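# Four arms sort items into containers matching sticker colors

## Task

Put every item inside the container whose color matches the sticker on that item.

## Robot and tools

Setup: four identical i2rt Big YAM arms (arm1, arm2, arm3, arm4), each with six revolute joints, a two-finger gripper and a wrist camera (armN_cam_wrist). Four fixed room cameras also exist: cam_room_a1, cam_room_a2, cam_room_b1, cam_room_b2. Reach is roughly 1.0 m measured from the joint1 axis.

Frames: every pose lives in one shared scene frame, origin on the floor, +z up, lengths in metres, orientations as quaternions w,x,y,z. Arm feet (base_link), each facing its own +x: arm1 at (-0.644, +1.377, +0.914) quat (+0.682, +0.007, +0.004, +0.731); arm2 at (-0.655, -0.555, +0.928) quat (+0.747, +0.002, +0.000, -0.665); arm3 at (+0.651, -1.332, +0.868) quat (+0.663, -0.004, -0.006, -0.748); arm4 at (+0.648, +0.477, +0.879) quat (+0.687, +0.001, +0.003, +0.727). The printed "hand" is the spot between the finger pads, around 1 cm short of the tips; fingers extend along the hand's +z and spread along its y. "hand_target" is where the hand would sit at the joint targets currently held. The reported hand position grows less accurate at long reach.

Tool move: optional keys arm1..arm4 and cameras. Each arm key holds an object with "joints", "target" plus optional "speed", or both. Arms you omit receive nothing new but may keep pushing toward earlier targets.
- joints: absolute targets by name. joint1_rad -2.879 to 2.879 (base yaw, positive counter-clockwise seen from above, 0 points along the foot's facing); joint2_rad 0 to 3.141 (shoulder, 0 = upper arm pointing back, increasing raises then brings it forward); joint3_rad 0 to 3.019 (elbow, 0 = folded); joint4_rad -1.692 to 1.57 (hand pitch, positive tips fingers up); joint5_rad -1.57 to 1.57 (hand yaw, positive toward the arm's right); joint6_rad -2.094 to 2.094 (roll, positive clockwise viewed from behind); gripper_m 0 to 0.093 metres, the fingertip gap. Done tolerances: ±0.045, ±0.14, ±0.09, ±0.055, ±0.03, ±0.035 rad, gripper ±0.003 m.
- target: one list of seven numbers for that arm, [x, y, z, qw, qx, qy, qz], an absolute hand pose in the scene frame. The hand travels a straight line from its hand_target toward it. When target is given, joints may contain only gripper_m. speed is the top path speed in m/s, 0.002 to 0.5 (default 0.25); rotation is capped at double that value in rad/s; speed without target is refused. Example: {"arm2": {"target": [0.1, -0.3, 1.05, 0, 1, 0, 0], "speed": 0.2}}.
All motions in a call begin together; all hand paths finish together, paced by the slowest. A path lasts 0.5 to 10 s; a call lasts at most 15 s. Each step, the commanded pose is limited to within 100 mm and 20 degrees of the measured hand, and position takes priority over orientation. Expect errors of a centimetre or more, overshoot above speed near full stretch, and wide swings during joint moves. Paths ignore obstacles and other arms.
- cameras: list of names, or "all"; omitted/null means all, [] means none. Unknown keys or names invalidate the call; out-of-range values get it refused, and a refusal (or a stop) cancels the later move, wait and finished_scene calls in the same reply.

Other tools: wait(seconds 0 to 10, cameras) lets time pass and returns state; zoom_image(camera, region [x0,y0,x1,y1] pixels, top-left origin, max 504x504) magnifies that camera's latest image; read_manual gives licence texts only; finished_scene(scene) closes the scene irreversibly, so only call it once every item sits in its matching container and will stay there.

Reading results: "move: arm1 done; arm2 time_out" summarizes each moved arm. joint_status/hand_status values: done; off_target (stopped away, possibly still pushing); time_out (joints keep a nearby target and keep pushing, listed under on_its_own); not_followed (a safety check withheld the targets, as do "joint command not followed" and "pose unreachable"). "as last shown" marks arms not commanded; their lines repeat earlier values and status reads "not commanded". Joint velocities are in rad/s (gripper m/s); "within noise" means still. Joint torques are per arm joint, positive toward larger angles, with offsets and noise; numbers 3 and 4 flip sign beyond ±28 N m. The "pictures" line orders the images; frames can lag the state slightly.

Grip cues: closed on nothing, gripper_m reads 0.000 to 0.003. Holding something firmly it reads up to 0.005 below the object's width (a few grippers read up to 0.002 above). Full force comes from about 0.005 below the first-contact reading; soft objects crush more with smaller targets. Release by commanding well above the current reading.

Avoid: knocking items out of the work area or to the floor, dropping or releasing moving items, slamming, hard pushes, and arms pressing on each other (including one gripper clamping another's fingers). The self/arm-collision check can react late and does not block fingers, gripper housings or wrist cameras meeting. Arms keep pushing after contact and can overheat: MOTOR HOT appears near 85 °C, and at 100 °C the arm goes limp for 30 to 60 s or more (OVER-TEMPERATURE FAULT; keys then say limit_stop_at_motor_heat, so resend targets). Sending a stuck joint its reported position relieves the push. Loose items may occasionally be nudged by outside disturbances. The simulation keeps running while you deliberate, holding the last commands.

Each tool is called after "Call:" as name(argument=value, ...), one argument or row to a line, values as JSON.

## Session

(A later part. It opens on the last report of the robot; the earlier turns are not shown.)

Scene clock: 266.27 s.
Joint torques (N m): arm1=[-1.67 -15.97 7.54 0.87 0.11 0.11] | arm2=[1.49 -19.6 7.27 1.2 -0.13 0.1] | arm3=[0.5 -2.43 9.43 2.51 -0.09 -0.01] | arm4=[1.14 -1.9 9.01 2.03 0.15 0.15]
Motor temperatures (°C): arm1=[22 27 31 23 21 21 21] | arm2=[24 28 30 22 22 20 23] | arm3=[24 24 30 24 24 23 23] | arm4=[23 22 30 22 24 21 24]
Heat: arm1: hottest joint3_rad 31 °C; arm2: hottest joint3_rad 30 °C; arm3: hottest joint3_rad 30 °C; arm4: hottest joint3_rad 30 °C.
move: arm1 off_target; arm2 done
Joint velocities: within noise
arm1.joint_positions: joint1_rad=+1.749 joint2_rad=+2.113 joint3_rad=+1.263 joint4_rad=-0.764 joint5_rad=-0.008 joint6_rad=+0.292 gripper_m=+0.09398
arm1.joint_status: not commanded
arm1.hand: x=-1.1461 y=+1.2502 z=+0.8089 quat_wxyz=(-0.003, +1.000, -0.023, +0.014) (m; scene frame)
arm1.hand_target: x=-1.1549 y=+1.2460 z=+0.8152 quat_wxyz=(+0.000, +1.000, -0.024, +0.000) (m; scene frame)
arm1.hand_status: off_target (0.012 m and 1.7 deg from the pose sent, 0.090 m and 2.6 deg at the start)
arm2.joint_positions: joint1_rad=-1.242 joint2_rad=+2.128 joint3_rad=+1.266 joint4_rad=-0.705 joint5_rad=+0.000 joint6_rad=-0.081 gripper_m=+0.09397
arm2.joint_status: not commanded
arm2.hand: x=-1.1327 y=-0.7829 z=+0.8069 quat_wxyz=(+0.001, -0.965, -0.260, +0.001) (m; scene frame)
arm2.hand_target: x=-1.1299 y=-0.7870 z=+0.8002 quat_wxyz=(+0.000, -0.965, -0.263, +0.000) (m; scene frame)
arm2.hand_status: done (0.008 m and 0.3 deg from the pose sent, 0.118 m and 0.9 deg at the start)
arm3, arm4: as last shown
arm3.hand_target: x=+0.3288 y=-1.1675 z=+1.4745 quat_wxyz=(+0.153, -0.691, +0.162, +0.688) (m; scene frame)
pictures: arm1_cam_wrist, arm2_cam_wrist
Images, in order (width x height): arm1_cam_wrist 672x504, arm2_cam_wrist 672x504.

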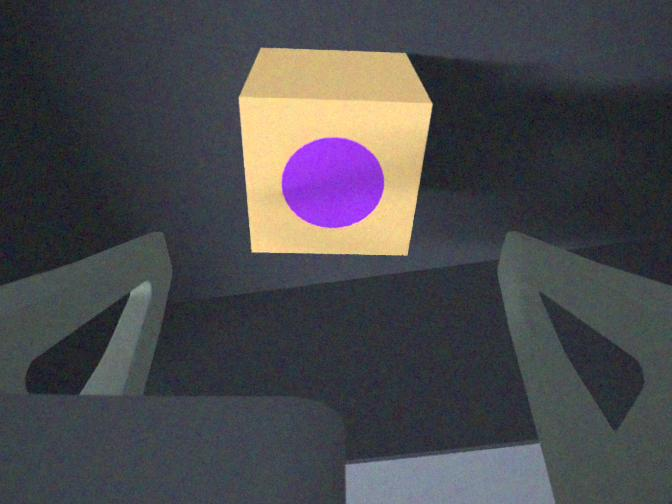

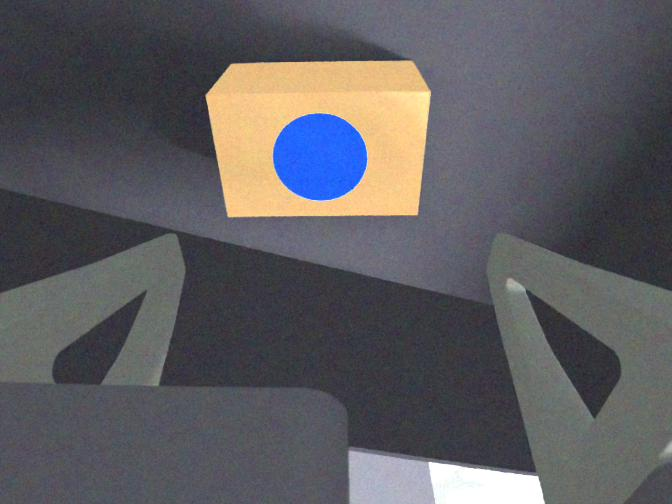

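Call:
move(
  arm1={"target": [-1.156, 1.245, 0.752, 0, 0.9997, -0.0244, 0], "speed": 0.1},
  arm2={"joints": {"joint6_rad": 1.49}},
  cameras=["arm1_cam_wrist", "arm2_cam_wrist"],
)

Scene clock: 287.63 s.
Joint torques (N m): arm1=[-0.56 -15.44 7.64 0.84 0.1 0.11] | arm2=[1.55 -19.6 7.15 1.1 0 0.21] | arm3=[0.62 -2.49 9.44 2.44 -0.1 0.01] | arm4=[0.97 -2.08 8.92 2.09 0.18 0.14]
Motor temperatures (°C): arm1=[22 27 31 23 21 21 21] | arm2=[24 27 29 22 22 20 23] | arm3=[24 24 30 24 24 23 23] | arm4=[23 21 30 22 24 21 24]
Heat: arm1: hottest joint3_rad 31 °C; arm2: hottest joint3_rad 29 °C; arm3: hottest joint3_rad 30 °C; arm4: hottest joint3_rad 30 °C.
move: arm1 off_target; arm2 done
Joint velocities: within noise
arm1.joint_positions: joint1_rad=+1.749 joint2_rad=+2.228 joint3_rad=+1.263 joint4_rad=-0.647 joint5_rad=-0.008 joint6_rad=+0.295 gripper_m=+0.09398
arm1.joint_status: not commanded
arm1.hand: x=-1.1446 y=+1.2510 z=+0.7505 quat_wxyz=(-0.003, +1.000, -0.024, +0.013) (m; scene frame)
arm1.hand_target: x=-1.1559 y=+1.2450 z=+0.7522 quat_wxyz=(+0.000, +1.000, -0.024, +0.000) (m; scene frame)
arm1.hand_status: off_target (0.013 m and 1.5 deg from the pose sent, 0.058 m and 1.7 deg at the start)
arm2.joint_positions: joint1_rad=-1.242 joint2_rad=+2.128 joint3_rad=+1.266 joint4_rad=-0.705 joint5_rad=+0.000 joint6_rad=+1.476 gripper_m=+0.09400
arm2.joint_status: all done
arm2.hand: x=-1.1327 y=-0.7829 z=+0.8069 quat_wxyz=(+0.000, -0.870, +0.492, +0.001) (m; scene frame)
arm2.hand_target: x=-1.1299 y=-0.7870 z=+0.8002 quat_wxyz=(+0.000, -0.869, +0.495, +0.000) (m; scene frame)
arm2.hand_status: not commanded
arm3, arm4: as last shown
pictures: arm1_cam_wrist, arm2_cam_wrist
Images, in order (width x height): arm1_cam_wrist 672x504, arm2_cam_wrist 672x504.

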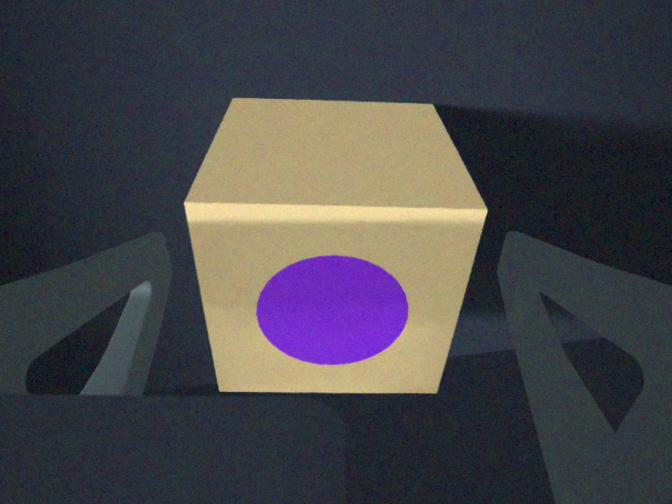

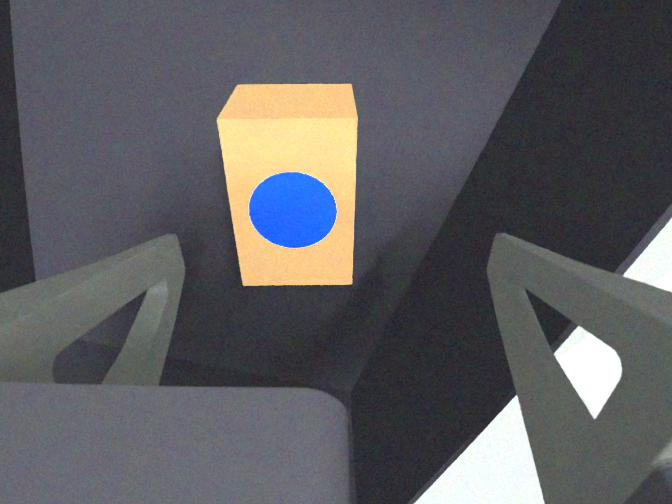

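Call:
move(
  arm1={"joints": {"gripper_m": 0.050}},
  arm2={"target": [-1.139, -0.798, 0.747, 0, -0.869, 0.495, 0], "speed": 0.1},
  cameras=["arm1_cam_wrist", "arm2_cam_wrist"],
)

Scene clock: 303.33 s.
Joint torques (N m): arm1=[-1.14 -16.44 7.69 0.88 0.1 0.11] | arm2=[1.67 -17.79 8.87 0.88 0 0.21] | arm3=[0.67 -2.61 9.46 2.48 -0.1 0.01] | arm4=[0.85 -2.2 9.01 2.22 0.16 0.13]
Motor temperatures (°C): arm1=[22 28 30 23 21 21 21] | arm2=[24 27 28 22 22 20 23] | arm3=[24 24 30 24 24 23 23] | arm4=[23 21 31 22 24 21 24]
Heat: arm1: hottest joint3_rad 30 °C; arm2: hottest joint3_rad 28 °C; arm3: hottest joint3_rad 30 °C; arm4: hottest joint3_rad 31 °C.
move: arm1 off_target; arm2 off_target
Joint velocities: within noise
arm1.joint_positions: joint1_rad=+1.749 joint2_rad=+2.228 joint3_rad=+1.263 joint4_rad=-0.647 joint5_rad=-0.008 joint6_rad=+0.295 gripper_m=+0.05301
arm1.joint_status: gripper_m off_target (ended at +0.05304, target +0.05000)
arm1.hand: x=-1.1446 y=+1.2510 z=+0.7505 quat_wxyz=(-0.003, +1.000, -0.024, +0.013) (m; scene frame)
arm1.hand_target: x=-1.1558 y=+1.2450 z=+0.7522 quat_wxyz=(+0.000, +1.000, -0.024, +0.000) (m; scene frame)
arm1.hand_status: not commanded
arm2.joint_positions: joint1_rad=-1.234 joint2_rad=+2.232 joint3_rad=+1.295 joint4_rad=-0.627 joint5_rad=+0.000 joint6_rad=+1.487 gripper_m=+0.09400
arm2.joint_status: not commanded
arm2.hand: x=-1.1369 y=-0.7894 z=+0.7608 quat_wxyz=(-0.001, -0.869, +0.494, +0.002) (m; scene frame)
arm2.hand_target: x=-1.1383 y=-0.7977 z=+0.7473 quat_wxyz=(+0.000, -0.869, +0.495, +0.000) (m; scene frame)
arm2.hand_status: off_target (0.016 m and 0.3 deg from the pose sent, 0.062 m and 0.4 deg at the start)
arm3, arm4: as last shown
pictures: arm1_cam_wrist, arm2_cam_wrist
Images, in order (width x height): arm1_cam_wrist 672x504, arm2_cam_wrist 672x504.

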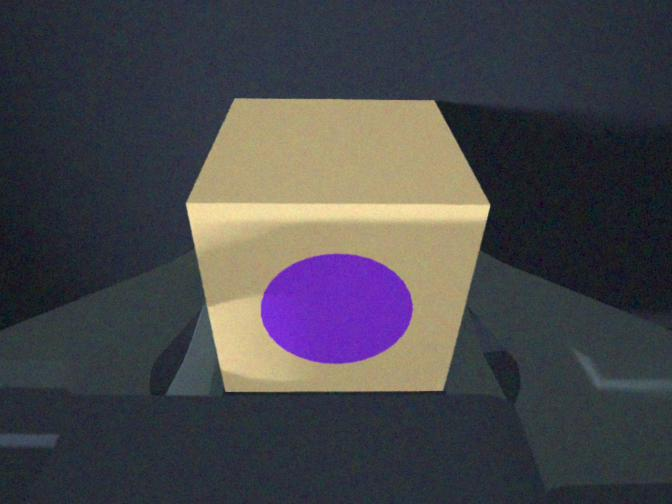

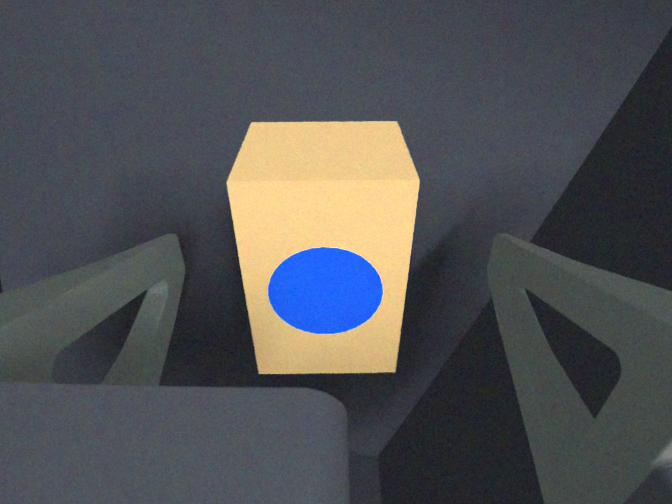

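Call:
move(
  arm1={"joints": {"gripper_m": 0.046}},
  arm2={"target": [-1.140, -0.797, 0.735, 0, -0.869, 0.495, 0], "speed": 0.1},
  cameras=["arm1_cam_wrist", "arm2_cam_wrist"],
)

Scene clock: 315.60 s.
Joint torques (N m): arm1=[-1.14 -16.21 7.62 0.9 0.1 0.11] | arm2=[1.49 -17.9 8.85 0.94 0 0.19] | arm3=[0.62 -2.55 9.46 2.51 -0.08 0] | arm4=[1.03 -1.38 8.98 2.18 0.15 0.15]
Motor temperatures (°C): arm1=[22 28 30 23 21 21 22] | arm2=[24 27 29 22 22 20 23] | arm3=[24 24 30 24 24 23 23] | arm4=[23 21 31 22 24 21 24]
Heat: arm1: hottest joint3_rad 30 °C; arm2: hottest joint3_rad 29 °C; arm3: hottest joint3_rad 30 °C; arm4: hottest joint3_rad 31 °C.
move: arm1 off_target; arm2 off_target
Joint velocities: within noise
arm1.joint_positions: joint1_rad=+1.749 joint2_rad=+2.228 joint3_rad=+1.263 joint4_rad=-0.647 joint5_rad=-0.008 joint6_rad=+0.295 gripper_m=+0.05301
arm1.joint_status: gripper_m off_target (ended at +0.05301, target +0.04600)
arm1.hand: x=-1.1446 y=+1.2510 z=+0.7505 quat_wxyz=(-0.003, +1.000, -0.024, +0.013) (m; scene frame)
arm1.hand_target: x=-1.1558 y=+1.2450 z=+0.7522 quat_wxyz=(+0.000, +1.000, -0.024, +0.000) (m; scene frame)
arm1.hand_status: not commanded
arm2.joint_positions: joint1_rad=-1.234 joint2_rad=+2.256 joint3_rad=+1.301 joint4_rad=-0.609 joint5_rad=+0.000 joint6_rad=+1.487 gripper_m=+0.09400
arm2.joint_status: not commanded
arm2.hand: x=-1.1371 y=-0.7895 z=+0.7495 quat_wxyz=(-0.001, -0.869, +0.494, +0.002) (m; scene frame)
arm2.hand_target: x=-1.1394 y=-0.7967 z=+0.7353 quat_wxyz=(+0.000, -0.869, +0.495, +0.000) (m; scene frame)
arm2.hand_status: off_target (0.017 m and 0.3 deg from the pose sent, 0.027 m and 0.4 deg at the start)
arm3, arm4: as last shown
pictures: arm1_cam_wrist, arm2_cam_wrist
Images, in order (width x height): arm1_cam_wrist 672x504, arm2_cam_wrist 672x504.

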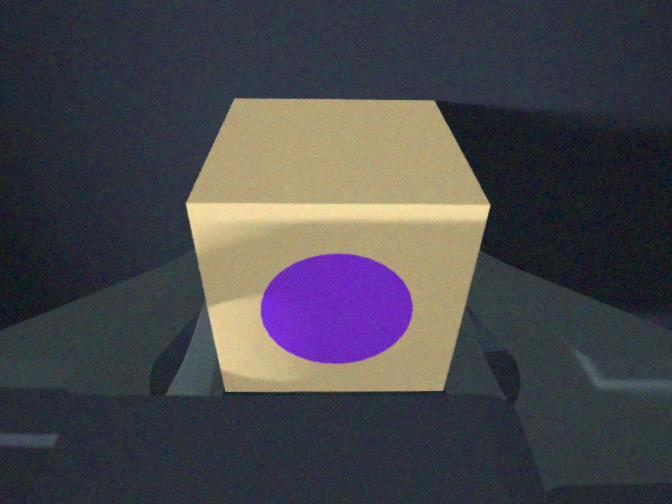

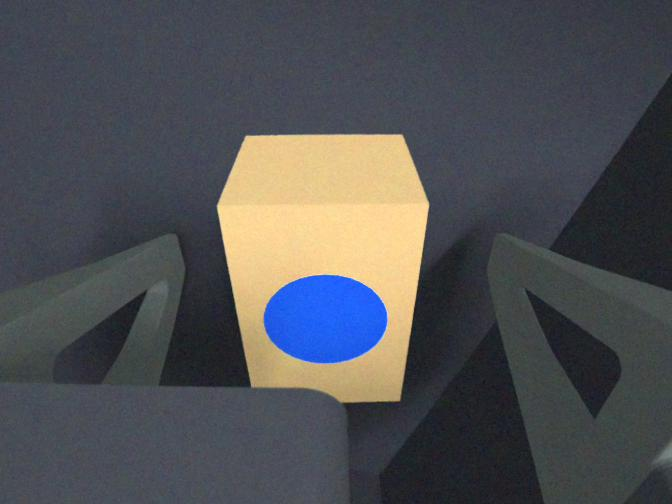

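Call:
move(
  arm1={"joints": {"gripper_m": 0.09}},
  cameras=[],
)

Call:
move(
  arm1={"target": [-1.166, 1.243, 0.752, 0.0028, 0.9933, -0.0242, 0.1132], "speed": 0.1},
  arm2={"target": [-1.145, -0.791, 0.737, -0.056, -0.8634, 0.4918, -0.0984], "speed": 0.1},
  cameras=["arm1_cam_wrist", "arm2_cam_wrist"],
)

Scene clock: 414.73 s.
Joint torques (N m): arm1=[-1.2 -15.33 7.54 1.02 0.08 0.13] | arm2=[1.49 -18.02 8.87 0.9 0 0.19] | arm3=[0.62 -2.55 9.46 2.48 -0.1 0.02] | arm4=[0.97 -1.67 8.99 2.11 0.17 0.15]
Motor temperatures (°C): arm1=[21 29 30 23 21 21 23] | arm2=[24 29 30 22 22 20 23] | arm3=[24 24 31 24 24 23 23] | arm4=[23 21 31 22 24 21 24]
Heat: arm1: hottest joint3_rad 30 °C; arm2: hottest joint3_rad 30 °C; arm3: hottest joint3_rad 31 °C; arm4: hottest joint3_rad 31 °C.
move: arm1 done
Joint velocities: within noise
arm1.joint_positions: joint1_rad=+1.749 joint2_rad=+2.228 joint3_rad=+1.263 joint4_rad=-0.647 joint5_rad=-0.008 joint6_rad=+0.295 gripper_m=+0.08996
arm1.joint_status: all done
arm1.hand: x=-1.1446 y=+1.2511 z=+0.7505 quat_wxyz=(-0.003, +1.000, -0.024, +0.013) (m; scene frame)
arm1.hand_target: x=-1.1559 y=+1.2450 z=+0.7522 quat_wxyz=(+0.000, +1.000, -0.024, +0.000) (m; scene frame)
arm1.hand_status: not commanded
arm2, arm3, arm4: as last shown
pictures: none
No camera images: "cameras" was empty.

Scene clock: 416.40 s.
Joint torques (N m): arm1=[-2.61 -15.38 10.19 -0.14 -0.06 -0.09] | arm2=[0.15 -18.37 9.5 0.09 -0.25 -0.08] | arm3=[0.62 -2.49 9.47 2.5 -0.09 0] | arm4=[0.62 -1.44 8.91 1.99 0.16 0.16]
Motor temperatures (°C): arm1=[21 29 30 23 21 21 23] | arm2=[24 28 30 22 22 20 23] | arm3=[24 24 31 24 24 23 23] | arm4=[23 21 31 22 24 21 24]
Heat: arm1: hottest joint3_rad 30 °C; arm2: hottest joint3_rad 30 °C; arm3: hottest joint3_rad 31 °C; arm4: hottest joint3_rad 31 °C.
move: arm1 off_target; arm2 off_target
Joint velocities: within noise
arm1.joint_positions: joint1_rad=+1.747 joint2_rad=+2.323 joint3_rad=+1.472 joint4_rad=-0.961 joint5_rad=-0.066 joint6_rad=+0.282 gripper_m=+0.08996
arm1.joint_status: not commanded
arm1.hand: x=-1.1514 y=+1.2403 z=+0.7568 quat_wxyz=(-0.001, +0.993, -0.023, +0.117) (m; scene frame)
arm1.hand_target: x=-1.1654 y=+1.2432 z=+0.7522 quat_wxyz=(+0.003, +0.993, -0.024, +0.113) (m; scene frame)
arm1.hand_status: off_target (0.016 m and 0.6 deg from the pose sent, 0.023 m and 11.5 deg at the start)
arm2.joint_positions: joint1_rad=-1.302 joint2_rad=+2.277 joint3_rad=+1.327 joint4_rad=-0.641 joint5_rad=-0.223 joint6_rad=+1.426 gripper_m=+0.09400
arm2.joint_status: not commanded
arm2.hand: x=-1.1380 y=-0.7913 z=+0.7489 quat_wxyz=(-0.059, -0.862, +0.495, -0.094) (m; scene frame)
arm2.hand_target: x=-1.1446 y=-0.7908 z=+0.7373 quat_wxyz=(-0.056, -0.863, +0.492, -0.098) (m; scene frame)
arm2.hand_status: off_target (0.014 m and 0.8 deg from the pose sent, 0.015 m and 13.2 deg at the start)
arm3, arm4: as last shown
pictures: arm1_cam_wrist, arm2_cam_wrist
Images, in order (width x height): arm1_cam_wrist 672x504, arm2_cam_wrist 672x504.

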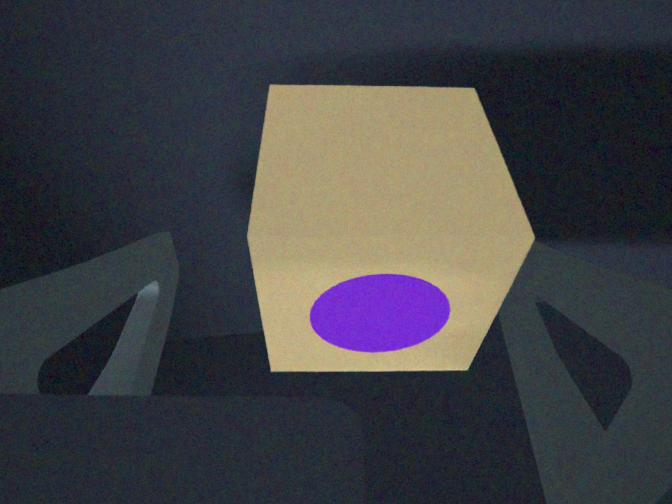

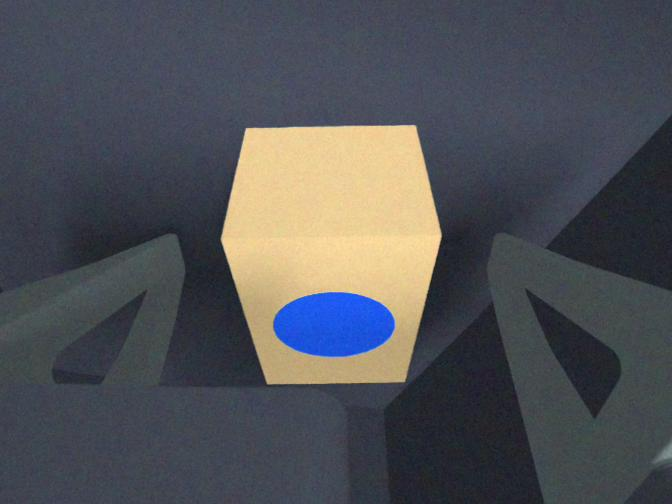

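Call:
move(
  arm1={"target": [-1.170, 1.253, 0.745, 0.0028, 0.9933, -0.0242, 0.1132], "speed": 0.08},
  arm2={"target": [-1.150, -0.783, 0.737, -0.056, -0.8634, 0.4918, -0.0984], "speed": 0.08},
  cameras=["arm1_cam_wrist", "arm2_cam_wrist"],
)

Scene clock: 421.63 s.
Joint torques (N m): arm1=[-3.08 -15.15 10.02 0.14 0.08 0.03] | arm2=[0.15 -18.43 9.52 0.08 -0.22 -0.07] | arm3=[0.73 -2.67 9.46 2.48 -0.09 0.01] | arm4=[1.08 -1.61 9.05 2.09 0.16 0.17]
Motor temperatures (°C): arm1=[21 28 30 23 21 21 22] | arm2=[24 28 30 22 22 20 23] | arm3=[24 24 31 24 24 23 23] | arm4=[23 21 31 22 24 21 24]
Heat: arm1: hottest joint3_rad 30 °C; arm2: hottest joint3_rad 30 °C; arm3: hottest joint3_rad 31 °C; arm4: hottest joint3_rad 31 °C.
move: arm1 off_target; arm2 off_target
Joint velocities: within noise
arm1.joint_positions: joint1_rad=+1.735 joint2_rad=+2.331 joint3_rad=+1.487 joint4_rad=-0.961 joint5_rad=-0.067 joint6_rad=+0.256 gripper_m=+0.08996
arm1.joint_status: not commanded
arm1.hand: x=-1.1582 y=+1.2448 z=+0.7557 quat_wxyz=(+0.003, +0.993, -0.015, +0.113) (m; scene frame)
arm1.hand_target: x=-1.1694 y=+1.2531 z=+0.7453 quat_wxyz=(+0.003, +0.993, -0.024, +0.113) (m; scene frame)
arm1.hand_status: off_target (0.018 m and 1.0 deg from the pose sent, 0.025 m and 0.6 deg at the start)
arm2.joint_positions: joint1_rad=-1.318 joint2_rad=+2.279 joint3_rad=+1.335 joint4_rad=-0.649 joint5_rad=-0.223 joint6_rad=+1.408 gripper_m=+0.09400
arm2.joint_status: not commanded
arm2.hand: x=-1.1430 y=-0.7841 z=+0.7493 quat_wxyz=(-0.060, -0.862, +0.494, -0.093) (m; scene frame)
arm2.hand_target: x=-1.1496 y=-0.7829 z=+0.7374 quat_wxyz=(-0.056, -0.863, +0.492, -0.098) (m; scene frame)
arm2.hand_status: off_target (0.014 m and 0.8 deg from the pose sent, 0.019 m and 0.8 deg at the start)
arm3, arm4: as last shown
pictures: arm1_cam_wrist, arm2_cam_wrist
Images, in order (width x height): arm1_cam_wrist 672x504, arm2_cam_wrist 672x504.

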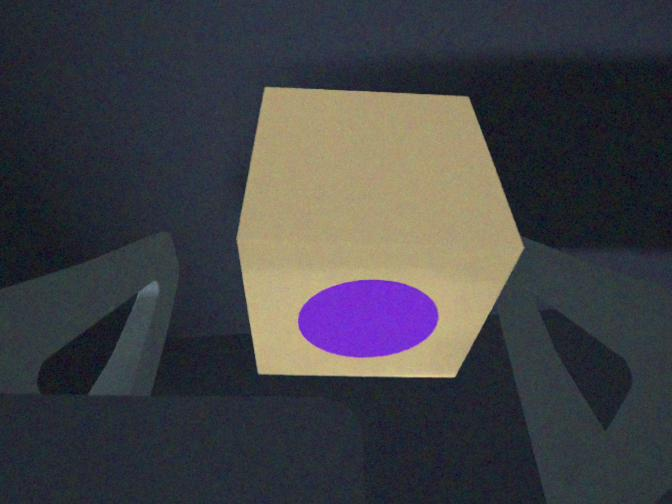

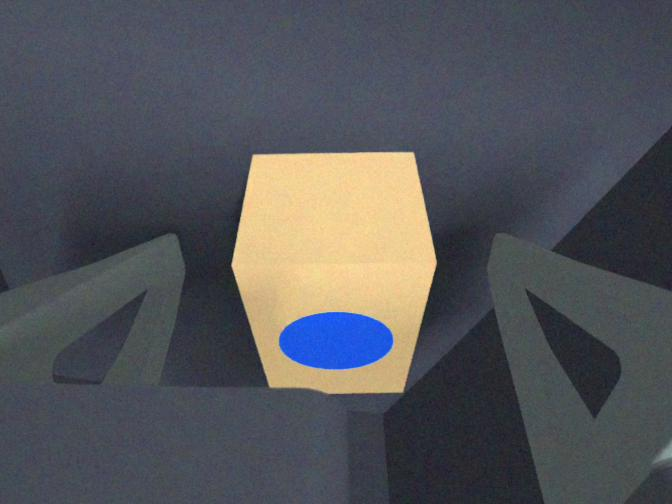

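Call:
move(
  arm1={"target": [-1.168, 1.265, 0.737, 0.0028, 0.9933, -0.0242, 0.1132], "speed": 0.08},
  arm2={"joints": {"gripper_m": 0.034}},
  cameras=["arm1_cam_wrist", "arm2_cam_wrist"],
)

Scene clock: 426.30 s.
Joint torques (N m): arm1=[-2.9 -14.97 8.59 0.5 0.13 0] | arm2=[0.26 -18.37 9.51 0.06 -0.2 -0.06] | arm3=[0.73 -2.55 9.48 2.55 -0.1 0] | arm4=[0.79 -1.73 8.85 2.09 0.16 0.13]
Motor temperatures (°C): arm1=[21 28 31 23 21 21 22] | arm2=[24 28 30 22 22 20 23] | arm3=[24 24 31 24 24 23 23] | arm4=[23 21 31 22 24 21 24]
Heat: arm1: hottest joint3_rad 31 °C; arm2: hottest joint3_rad 30 °C; arm3: hottest joint3_rad 31 °C; arm4: hottest joint3_rad 31 °C.
move: arm1 off_target; arm2 off_target
Joint velocities: within noise
arm1.joint_positions: joint1_rad=+1.713 joint2_rad=+2.338 joint3_rad=+1.487 joint4_rad=-0.957 joint5_rad=-0.063 joint6_rad=+0.236 gripper_m=+0.08996
arm1.joint_status: not commanded
arm1.hand: x=-1.1599 y=+1.2574 z=+0.7517 quat_wxyz=(+0.003, +0.993, -0.016, +0.115) (m; scene frame)
arm1.hand_target: x=-1.1674 y=+1.2652 z=+0.7374 quat_wxyz=(+0.003, +0.993, -0.024, +0.113) (m; scene frame)
arm1.hand_status: off_target (0.018 m and 0.9 deg from the pose sent, 0.029 m and 1.0 deg at the start)
arm2.joint_positions: joint1_rad=-1.318 joint2_rad=+2.280 joint3_rad=+1.335 joint4_rad=-0.649 joint5_rad=-0.223 joint6_rad=+1.406 gripper_m=+0.04421
arm2.joint_status: gripper_m off_target (ended at +0.04423, target +0.03400)
arm2.hand: x=-1.1430 y=-0.7842 z=+0.7492 quat_wxyz=(-0.060, -0.862, +0.494, -0.094) (m; scene frame)
arm2.hand_target: x=-1.1495 y=-0.7829 z=+0.7372 quat_wxyz=(-0.056, -0.863, +0.492, -0.098) (m; scene frame)
arm2.hand_status: not commanded
arm3.joint_positions: joint1_rad=-1.891 joint2_rad=+0.707 joint3_rad=+1.196 joint4_rad=-0.518 joint5_rad=+0.002 joint6_rad=-0.006 gripper_m=+0.09402
arm3.joint_status: not commanded
arm3.hand: x=+0.3240 y=-1.1685 z=+1.4653 quat_wxyz=(+0.150, -0.702, +0.160, +0.678) (m; scene frame)
arm3.hand_target: x=+0.3288 y=-1.1675 z=+1.4745 quat_wxyz=(+0.153, -0.691, +0.162, +0.688) (m; scene frame)
arm3.hand_status: not commanded
arm4.joint_positions: joint1_rad=+1.197 joint2_rad=+0.704 joint3_rad=+1.199 joint4_rad=-0.519 joint5_rad=-0.002 joint6_rad=-0.011 gripper_m=+0.09400
arm4.joint_status: not commanded
arm4.hand: x=+0.3094 y=+0.5916 z=+1.4832 quat_wxyz=(-0.112, +0.706, -0.110, -0.691) (m; scene frame)
arm4.hand_target: x=+0.3113 y=+0.5903 z=+1.4899 quat_wxyz=(-0.109, +0.697, -0.112, -0.700) (m; scene frame)
arm4.hand_status: not commanded
pictures: arm1_cam_wrist, arm2_cam_wrist
Images, in order (width x height): arm1_cam_wrist 672x504, arm2_cam_wrist 672x504.

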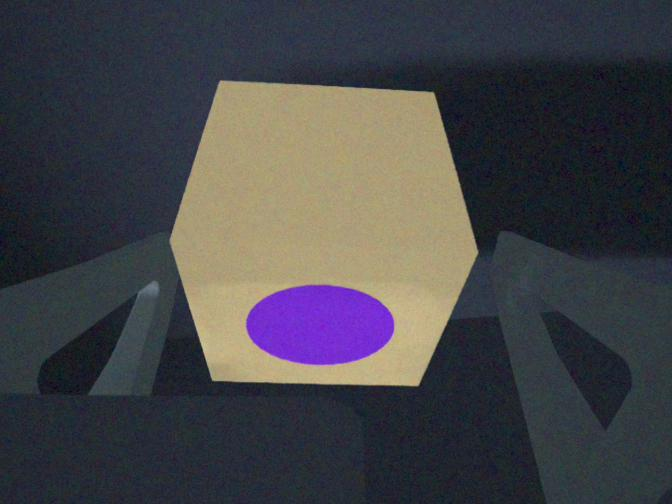

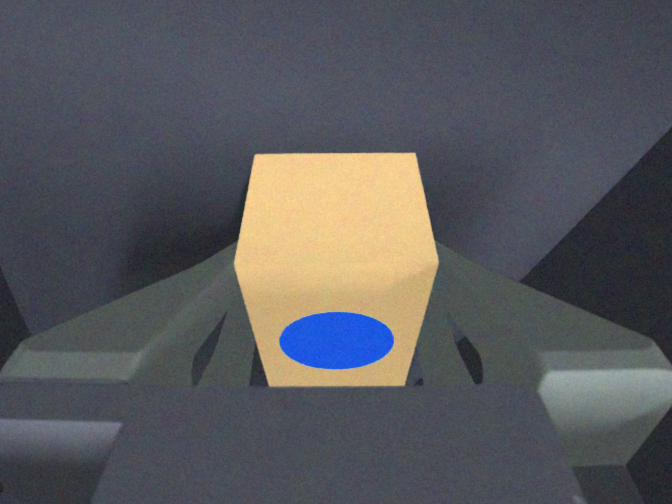

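Call:
move(
  arm1={"joints": {"gripper_m": 0.045}},
  arm2={"target": [-1.145, -0.785, 1.0, -0.056, -0.8634, 0.4918, -0.0984], "speed": 0.2},
  cameras=["arm1_cam_wrist", "arm2_cam_wrist"],
)

Call:
move(
  arm1={"target": [-1.16, 1.26, 1.0, 0.0028, 0.9933, -0.0242, 0.1132], "speed": 0.2},
  cameras=["arm1_cam_wrist", "arm2_cam_wrist"],
)

Scene clock: 469.47 s.
Joint torques (N m): arm1=[-3.02 -15.38 8.65 0.62 0.08 0.04] | arm2=[0.62 -19.49 13.07 -0.01 -0.2 0.01] | arm3=[0.73 -2.61 9.46 2.5 -0.09 0] | arm4=[0.97 -1.96 8.99 2.17 0.19 0.14]
Motor temperatures (°C): arm1=[21 27 31 23 21 21 22] | arm2=[24 29 31 22 22 20 24] | arm3=[24 24 31 24 24 23 23] | arm4=[23 21 32 22 24 21 24]
Heat: arm1: hottest joint3_rad 31 °C; arm2: hottest joint3_rad 31 °C; arm3: hottest joint3_rad 31 °C; arm4: hottest joint3_rad 32 °C.
move: arm1 off_target; arm2 off_target
Joint velocities: within noise
arm1.joint_positions: joint1_rad=+1.713 joint2_rad=+2.338 joint3_rad=+1.487 joint4_rad=-0.957 joint5_rad=-0.061 joint6_rad=+0.235 gripper_m=+0.05305
arm1.joint_status: gripper_m off_target (ended at +0.05308, target +0.04500)
arm1.hand: x=-1.1600 y=+1.2576 z=+0.7517 quat_wxyz=(+0.002, +0.993, -0.016, +0.115) (m; scene frame)
arm1.hand_target: x=-1.1674 y=+1.2651 z=+0.7374 quat_wxyz=(+0.003, +0.993, -0.024, +0.113) (m; scene frame)
arm1.hand_status: not commanded
arm2.joint_positions: joint1_rad=-1.318 joint2_rad=+1.869 joint3_rad=+1.409 joint4_rad=-1.171 joint5_rad=-0.223 joint6_rad=+1.406 gripper_m=+0.04421
arm2.joint_status: not commanded
arm2.hand: x=-1.1318 y=-0.7804 z=+0.9885 quat_wxyz=(-0.045, -0.861, +0.495, -0.105) (m; scene frame)
arm2.hand_target: x=-1.1445 y=-0.7849 z=+1.0002 quat_wxyz=(-0.056, -0.863, +0.492, -0.098) (m; scene frame)
arm2.hand_status: off_target (0.018 m and 1.5 deg from the pose sent, 0.251 m and 0.7 deg at the start)
arm3, arm4: as last shown
pictures: arm1_cam_wrist, arm2_cam_wrist
Images, in order (width x height): arm1_cam_wrist 672x504, arm2_cam_wrist 672x504.

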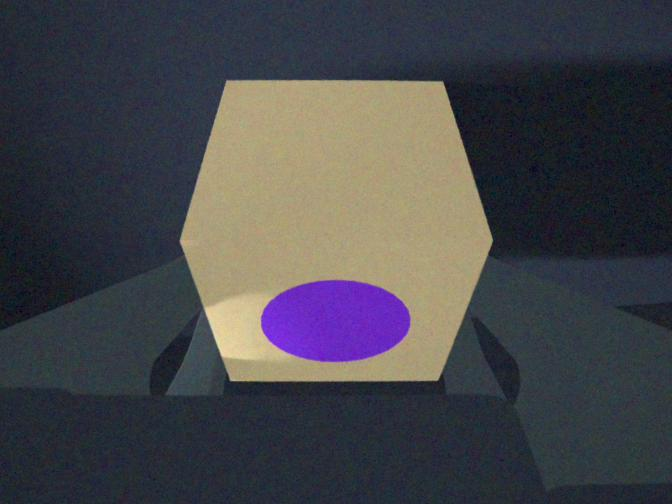

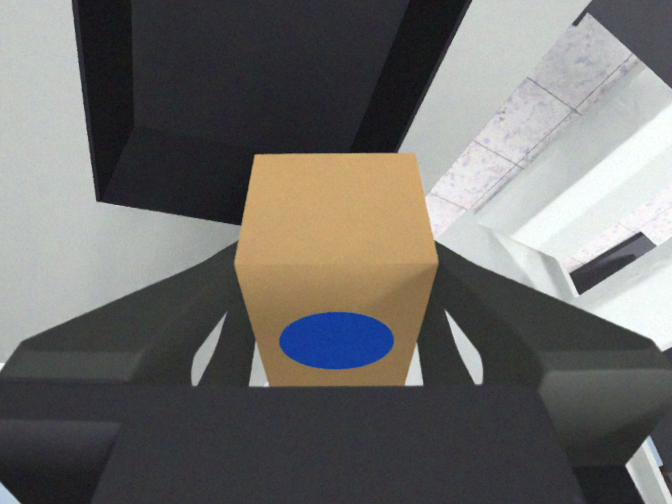

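Scene clock: 471.47 s.
Joint torques (N m): arm1=[-1.96 -17.14 12.75 -0.44 -0.03 0.1] | arm2=[0.62 -19.37 13.08 -0.03 -0.2 0] | arm3=[0.62 -2.55 9.47 2.48 -0.1 0.01] | arm4=[0.73 -2.43 8.91 1.95 0.2 0.16]
Motor temperatures (°C): arm1=[21 27 31 23 21 21 22] | arm2=[24 29 31 22 22 20 24] | arm3=[24 24 31 24 24 23 23] | arm4=[23 21 32 22 24 21 24]
Heat: arm1: hottest joint3_rad 31 °C; arm2: hottest joint3_rad 31 °C; arm3: hottest joint3_rad 31 °C; arm4: hottest joint3_rad 32 °C.
move: arm1 off_target
Joint velocities: within noise
arm1.joint_positions: joint1_rad=+1.710 joint2_rad=+1.977 joint3_rad=+1.554 joint4_rad=-1.426 joint5_rad=-0.061 joint6_rad=+0.237 gripper_m=+0.05305
arm1.joint_status: not commanded
arm1.hand: x=-1.1445 y=+1.2611 z=+0.9801 quat_wxyz=(-0.002, +0.991, -0.019, +0.134) (m; scene frame)
arm1.hand_target: x=-1.1591 y=+1.2602 z=+1.0000 quat_wxyz=(+0.003, +0.993, -0.024, +0.113) (m; scene frame)
arm1.hand_status: off_target (0.025 m and 2.5 deg from the pose sent, 0.248 m and 1.0 deg at the start)
arm2, arm3, arm4: as last shown
pictures: arm1_cam_wrist, arm2_cam_wrist
Images, in order (width x height): arm1_cam_wrist 672x504, arm2_cam_wrist 672x504.

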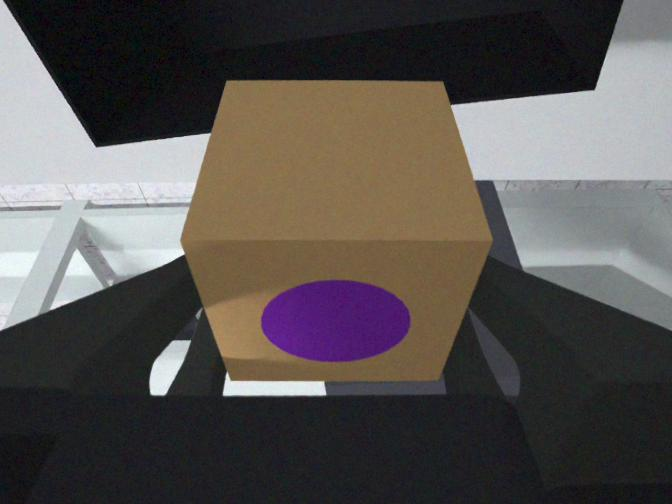

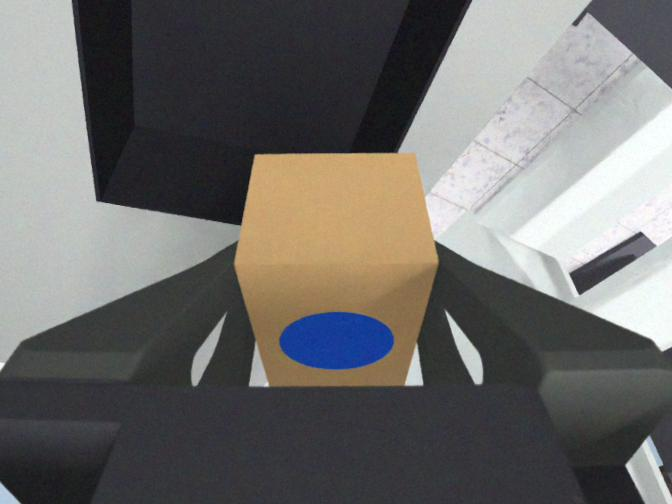

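Call:
move(
  arm1={"joints": {"joint1_rad": -2.5, "joint2_rad": 0.534, "joint3_rad": 1.403, "joint4_rad": -1.611, "joint5_rad": 0, "joint6_rad": 0}},
  arm2={"joints": {"joint1_rad": 2.6, "joint2_rad": 0.534, "joint3_rad": 1.403, "joint4_rad": -1.611, "joint5_rad": 0, "joint6_rad": 0}},
  arm4={"joints": {"joint4_rad": -0.8}},
)

Scene clock: 479.13 s.
Joint torques (N m): arm1=[-2.02 6.71 9.29 1.31 -0.03 -0.07] | arm2=[1.2 3.25 8.57 1.78 0.1 -0.07] | arm3=[0.79 -2.49 9.42 2.51 -0.09 0.01] | arm4=[1.32 -2.14 8.92 1.03 0.18 0.15]
Motor temperatures (°C): arm1=[21 27 31 23 21 21 22] | arm2=[24 29 32 22 22 20 24] | arm3=[24 24 31 24 24 23 23] | arm4=[23 21 32 22 24 21 24]
Heat: arm1: hottest joint3_rad 31 °C; arm2: hottest joint3_rad 32 °C; arm3: hottest joint3_rad 31 °C; arm4: hottest joint3_rad 32 °C.
move: arm1 done; arm2 done; arm4 done
Joint velocities: within noise
arm1.joint_positions: joint1_rad=-2.493 joint2_rad=+0.523 joint3_rad=+1.390 joint4_rad=-1.603 joint5_rad=+0.002 joint6_rad=+0.007 gripper_m=+0.05305
arm1.joint_status: all done
arm1.hand: x=-0.5330 y=+1.2571 z=+1.4169 quat_wxyz=(-0.363, -0.381, -0.834, +0.169) (m; scene frame)
arm1.hand_target: x=-0.5330 y=+1.2558 z=+1.4194 quat_wxyz=(-0.359, -0.381, -0.835, +0.170) (m; scene frame)
arm1.hand_status: not commanded
arm2.joint_positions: joint1_rad=+2.594 joint2_rad=+0.530 joint3_rad=+1.405 joint4_rad=-1.599 joint5_rad=-0.003 joint6_rad=+0.014 gripper_m=+0.04415
arm2.joint_status: all done
arm2.hand: x=-0.5899 y=-0.4129 z=+1.4394 quat_wxyz=(-0.345, +0.487, -0.770, -0.226) (m; scene frame)
arm2.hand_target: x=-0.5904 y=-0.4128 z=+1.4359 quat_wxyz=(-0.340, +0.496, -0.769, -0.219) (m; scene frame)
arm2.hand_status: not commanded
arm3: as last shown
arm4.joint_positions: joint1_rad=+1.197 joint2_rad=+0.704 joint3_rad=+1.199 joint4_rad=-0.788 joint5_rad=-0.002 joint6_rad=-0.011 gripper_m=+0.09400
arm4.joint_status: all done
arm4.hand: x=+0.3192 y=+0.5881 z=+1.4181 quat_wxyz=(-0.095, +0.792, -0.123, -0.590) (m; scene frame)
arm4.hand_target: x=+0.3215 y=+0.5866 z=+1.4172 quat_wxyz=(-0.091, +0.794, -0.127, -0.588) (m; scene frame)
arm4.hand_status: not commanded
pictures: arm1_cam_wrist, arm2_cam_wrist, arm3_cam_wrist, arm4_cam_wrist, cam_room_a1, cam_room_a2, cam_room_b1, cam_room_b2
Images, in order (width x height): arm1_cam_wrist 672x504, arm2_cam_wrist 672x504, arm3_cam_wrist 672x504, arm4_cam_wrist 672x504, cam_room_a1 672x504, cam_room_a2 672x504, cam_room_b1 672x504, cam_room_b2 672x504.

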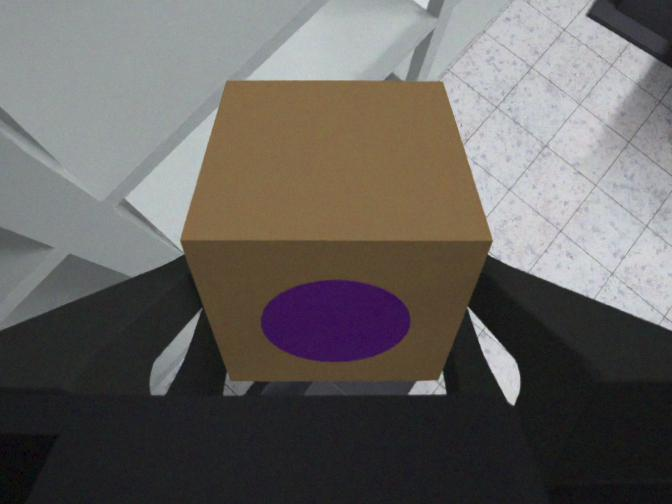

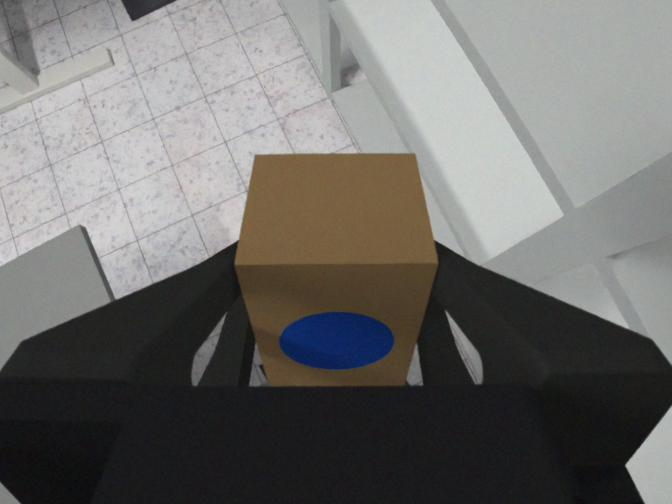

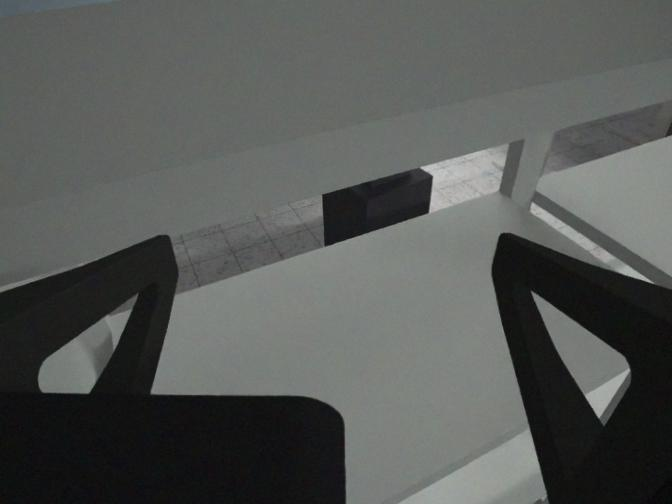

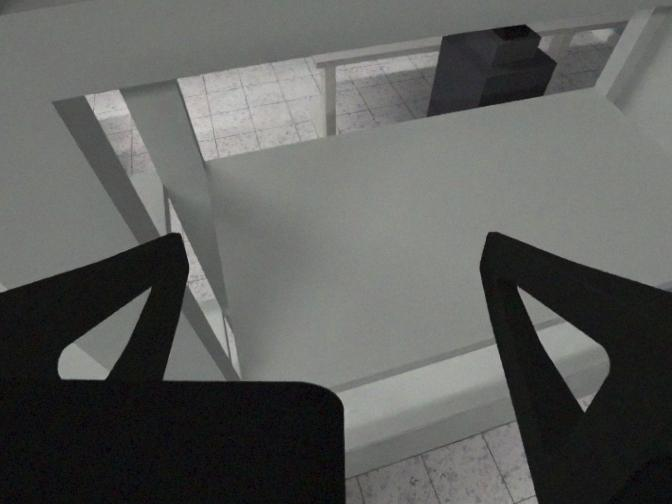

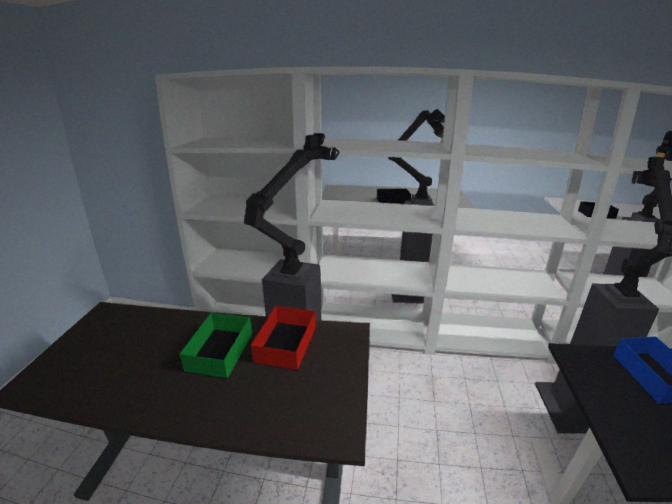

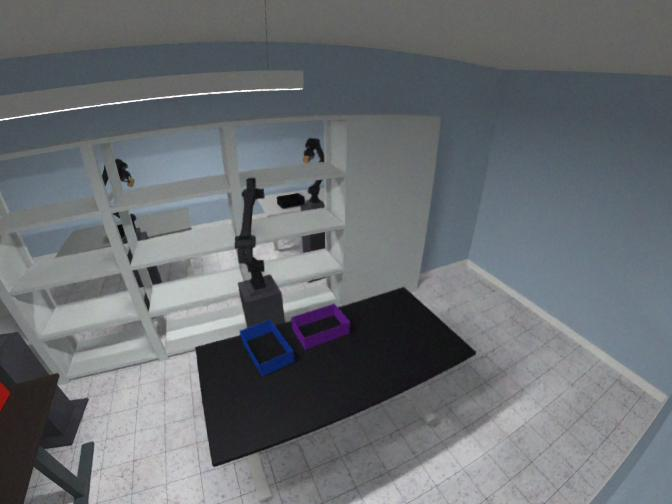

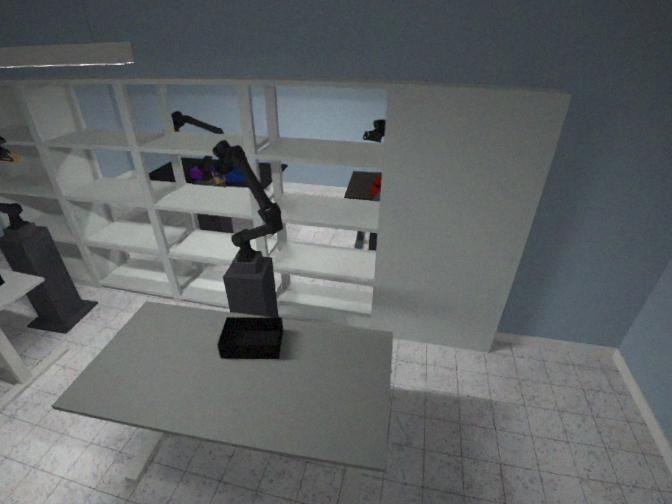

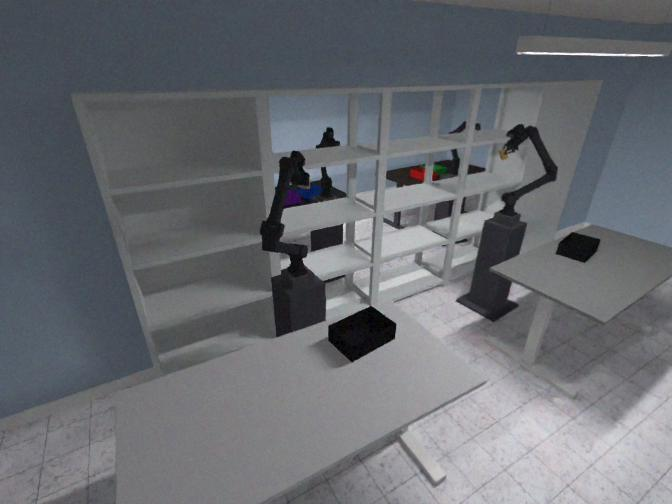

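Call:
zoom_image(
  camera="arm4_cam_wrist",
  region=[420, 0, 620, 150],
)

Call:
zoom_image(
  camera="arm4_cam_wrist",
  region=[0, 50, 280, 400],
)

Call:
zoom_image(
  camera="arm1_cam_wrist",
  region=[0, 0, 440, 330],
)

Call:
zoom_image(
  camera="arm2_cam_wrist",
  region=[232, 0, 672, 330],
)

Scaled by 2.520.

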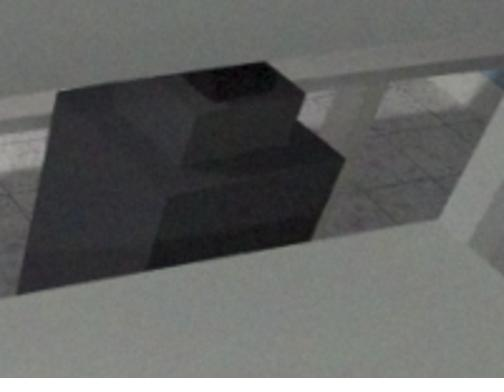

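Scaled by 1.440.

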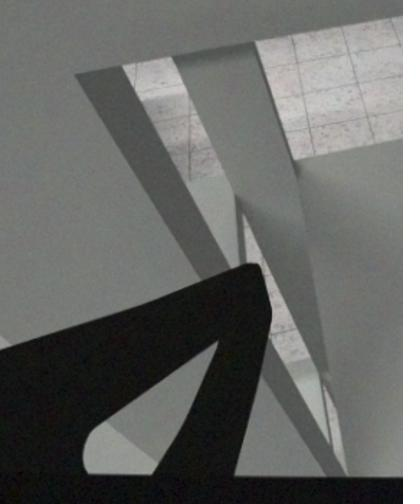

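Scaled by 1.145.

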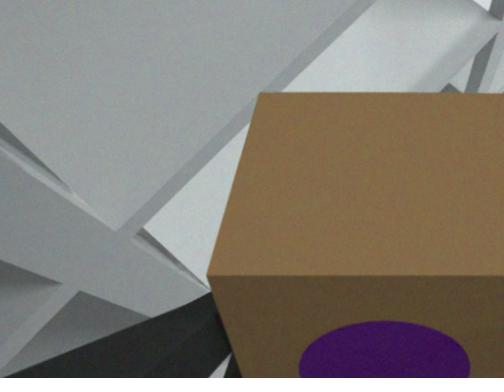

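Scaled by 1.145.

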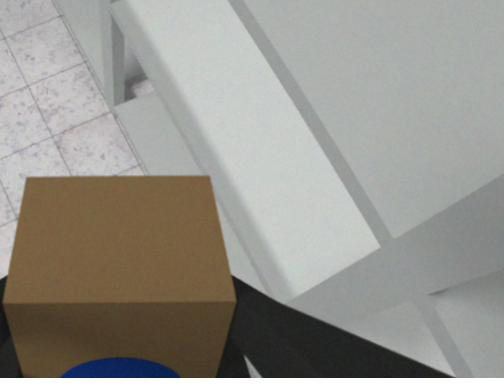

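Call:
zoom_image(
  camera="arm1_cam_wrist",
  region=[0, 90, 210, 300],
)

Call:
zoom_image(
  camera="arm2_cam_wrist",
  region=[442, 130, 672, 360],
)

Scaled by 2.400.

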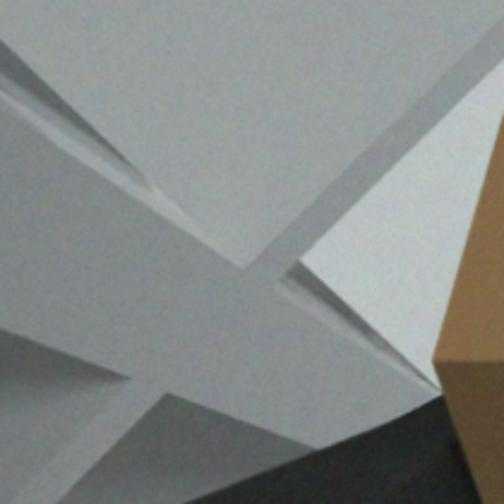

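Scaled by 2.191.

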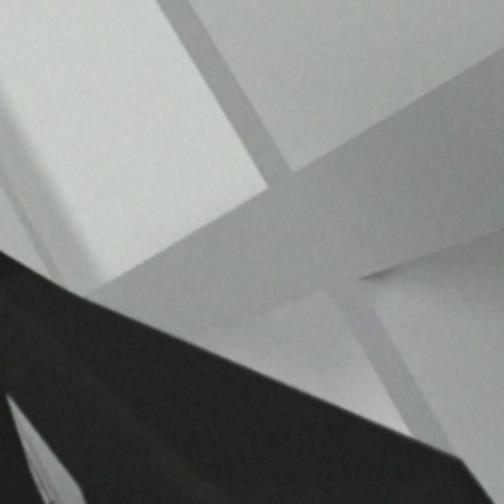

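Call:
zoom_image(
  camera="arm4_cam_wrist",
  region=[30, 60, 230, 260],
)

Call:
zoom_image(
  camera="arm4_cam_wrist",
  region=[130, 240, 330, 440],
)

Call:
zoom_image(
  camera="arm3_cam_wrist",
  region=[430, 110, 672, 352],
)

Scaled by 2.520.

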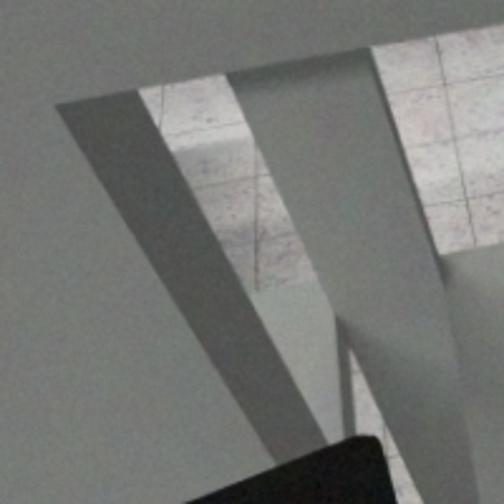

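Scaled by 2.520.

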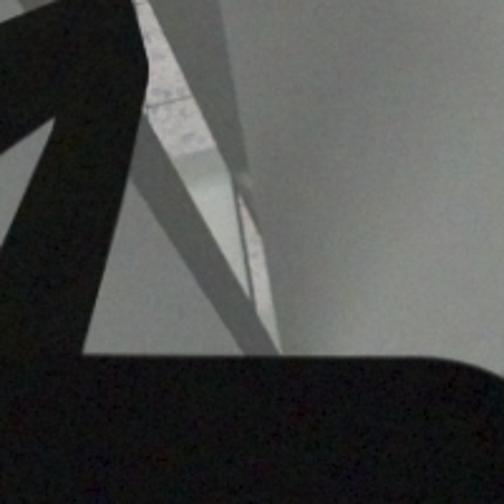

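Scaled by 2.083.

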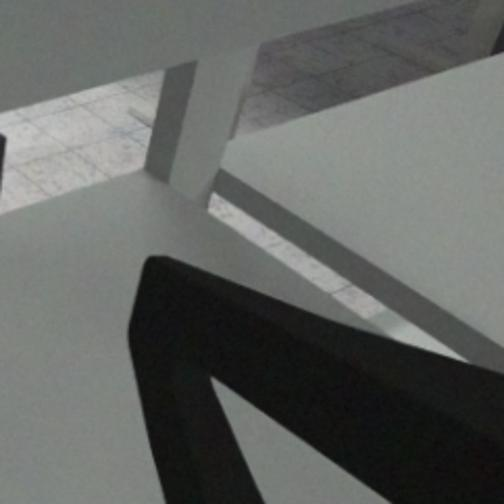

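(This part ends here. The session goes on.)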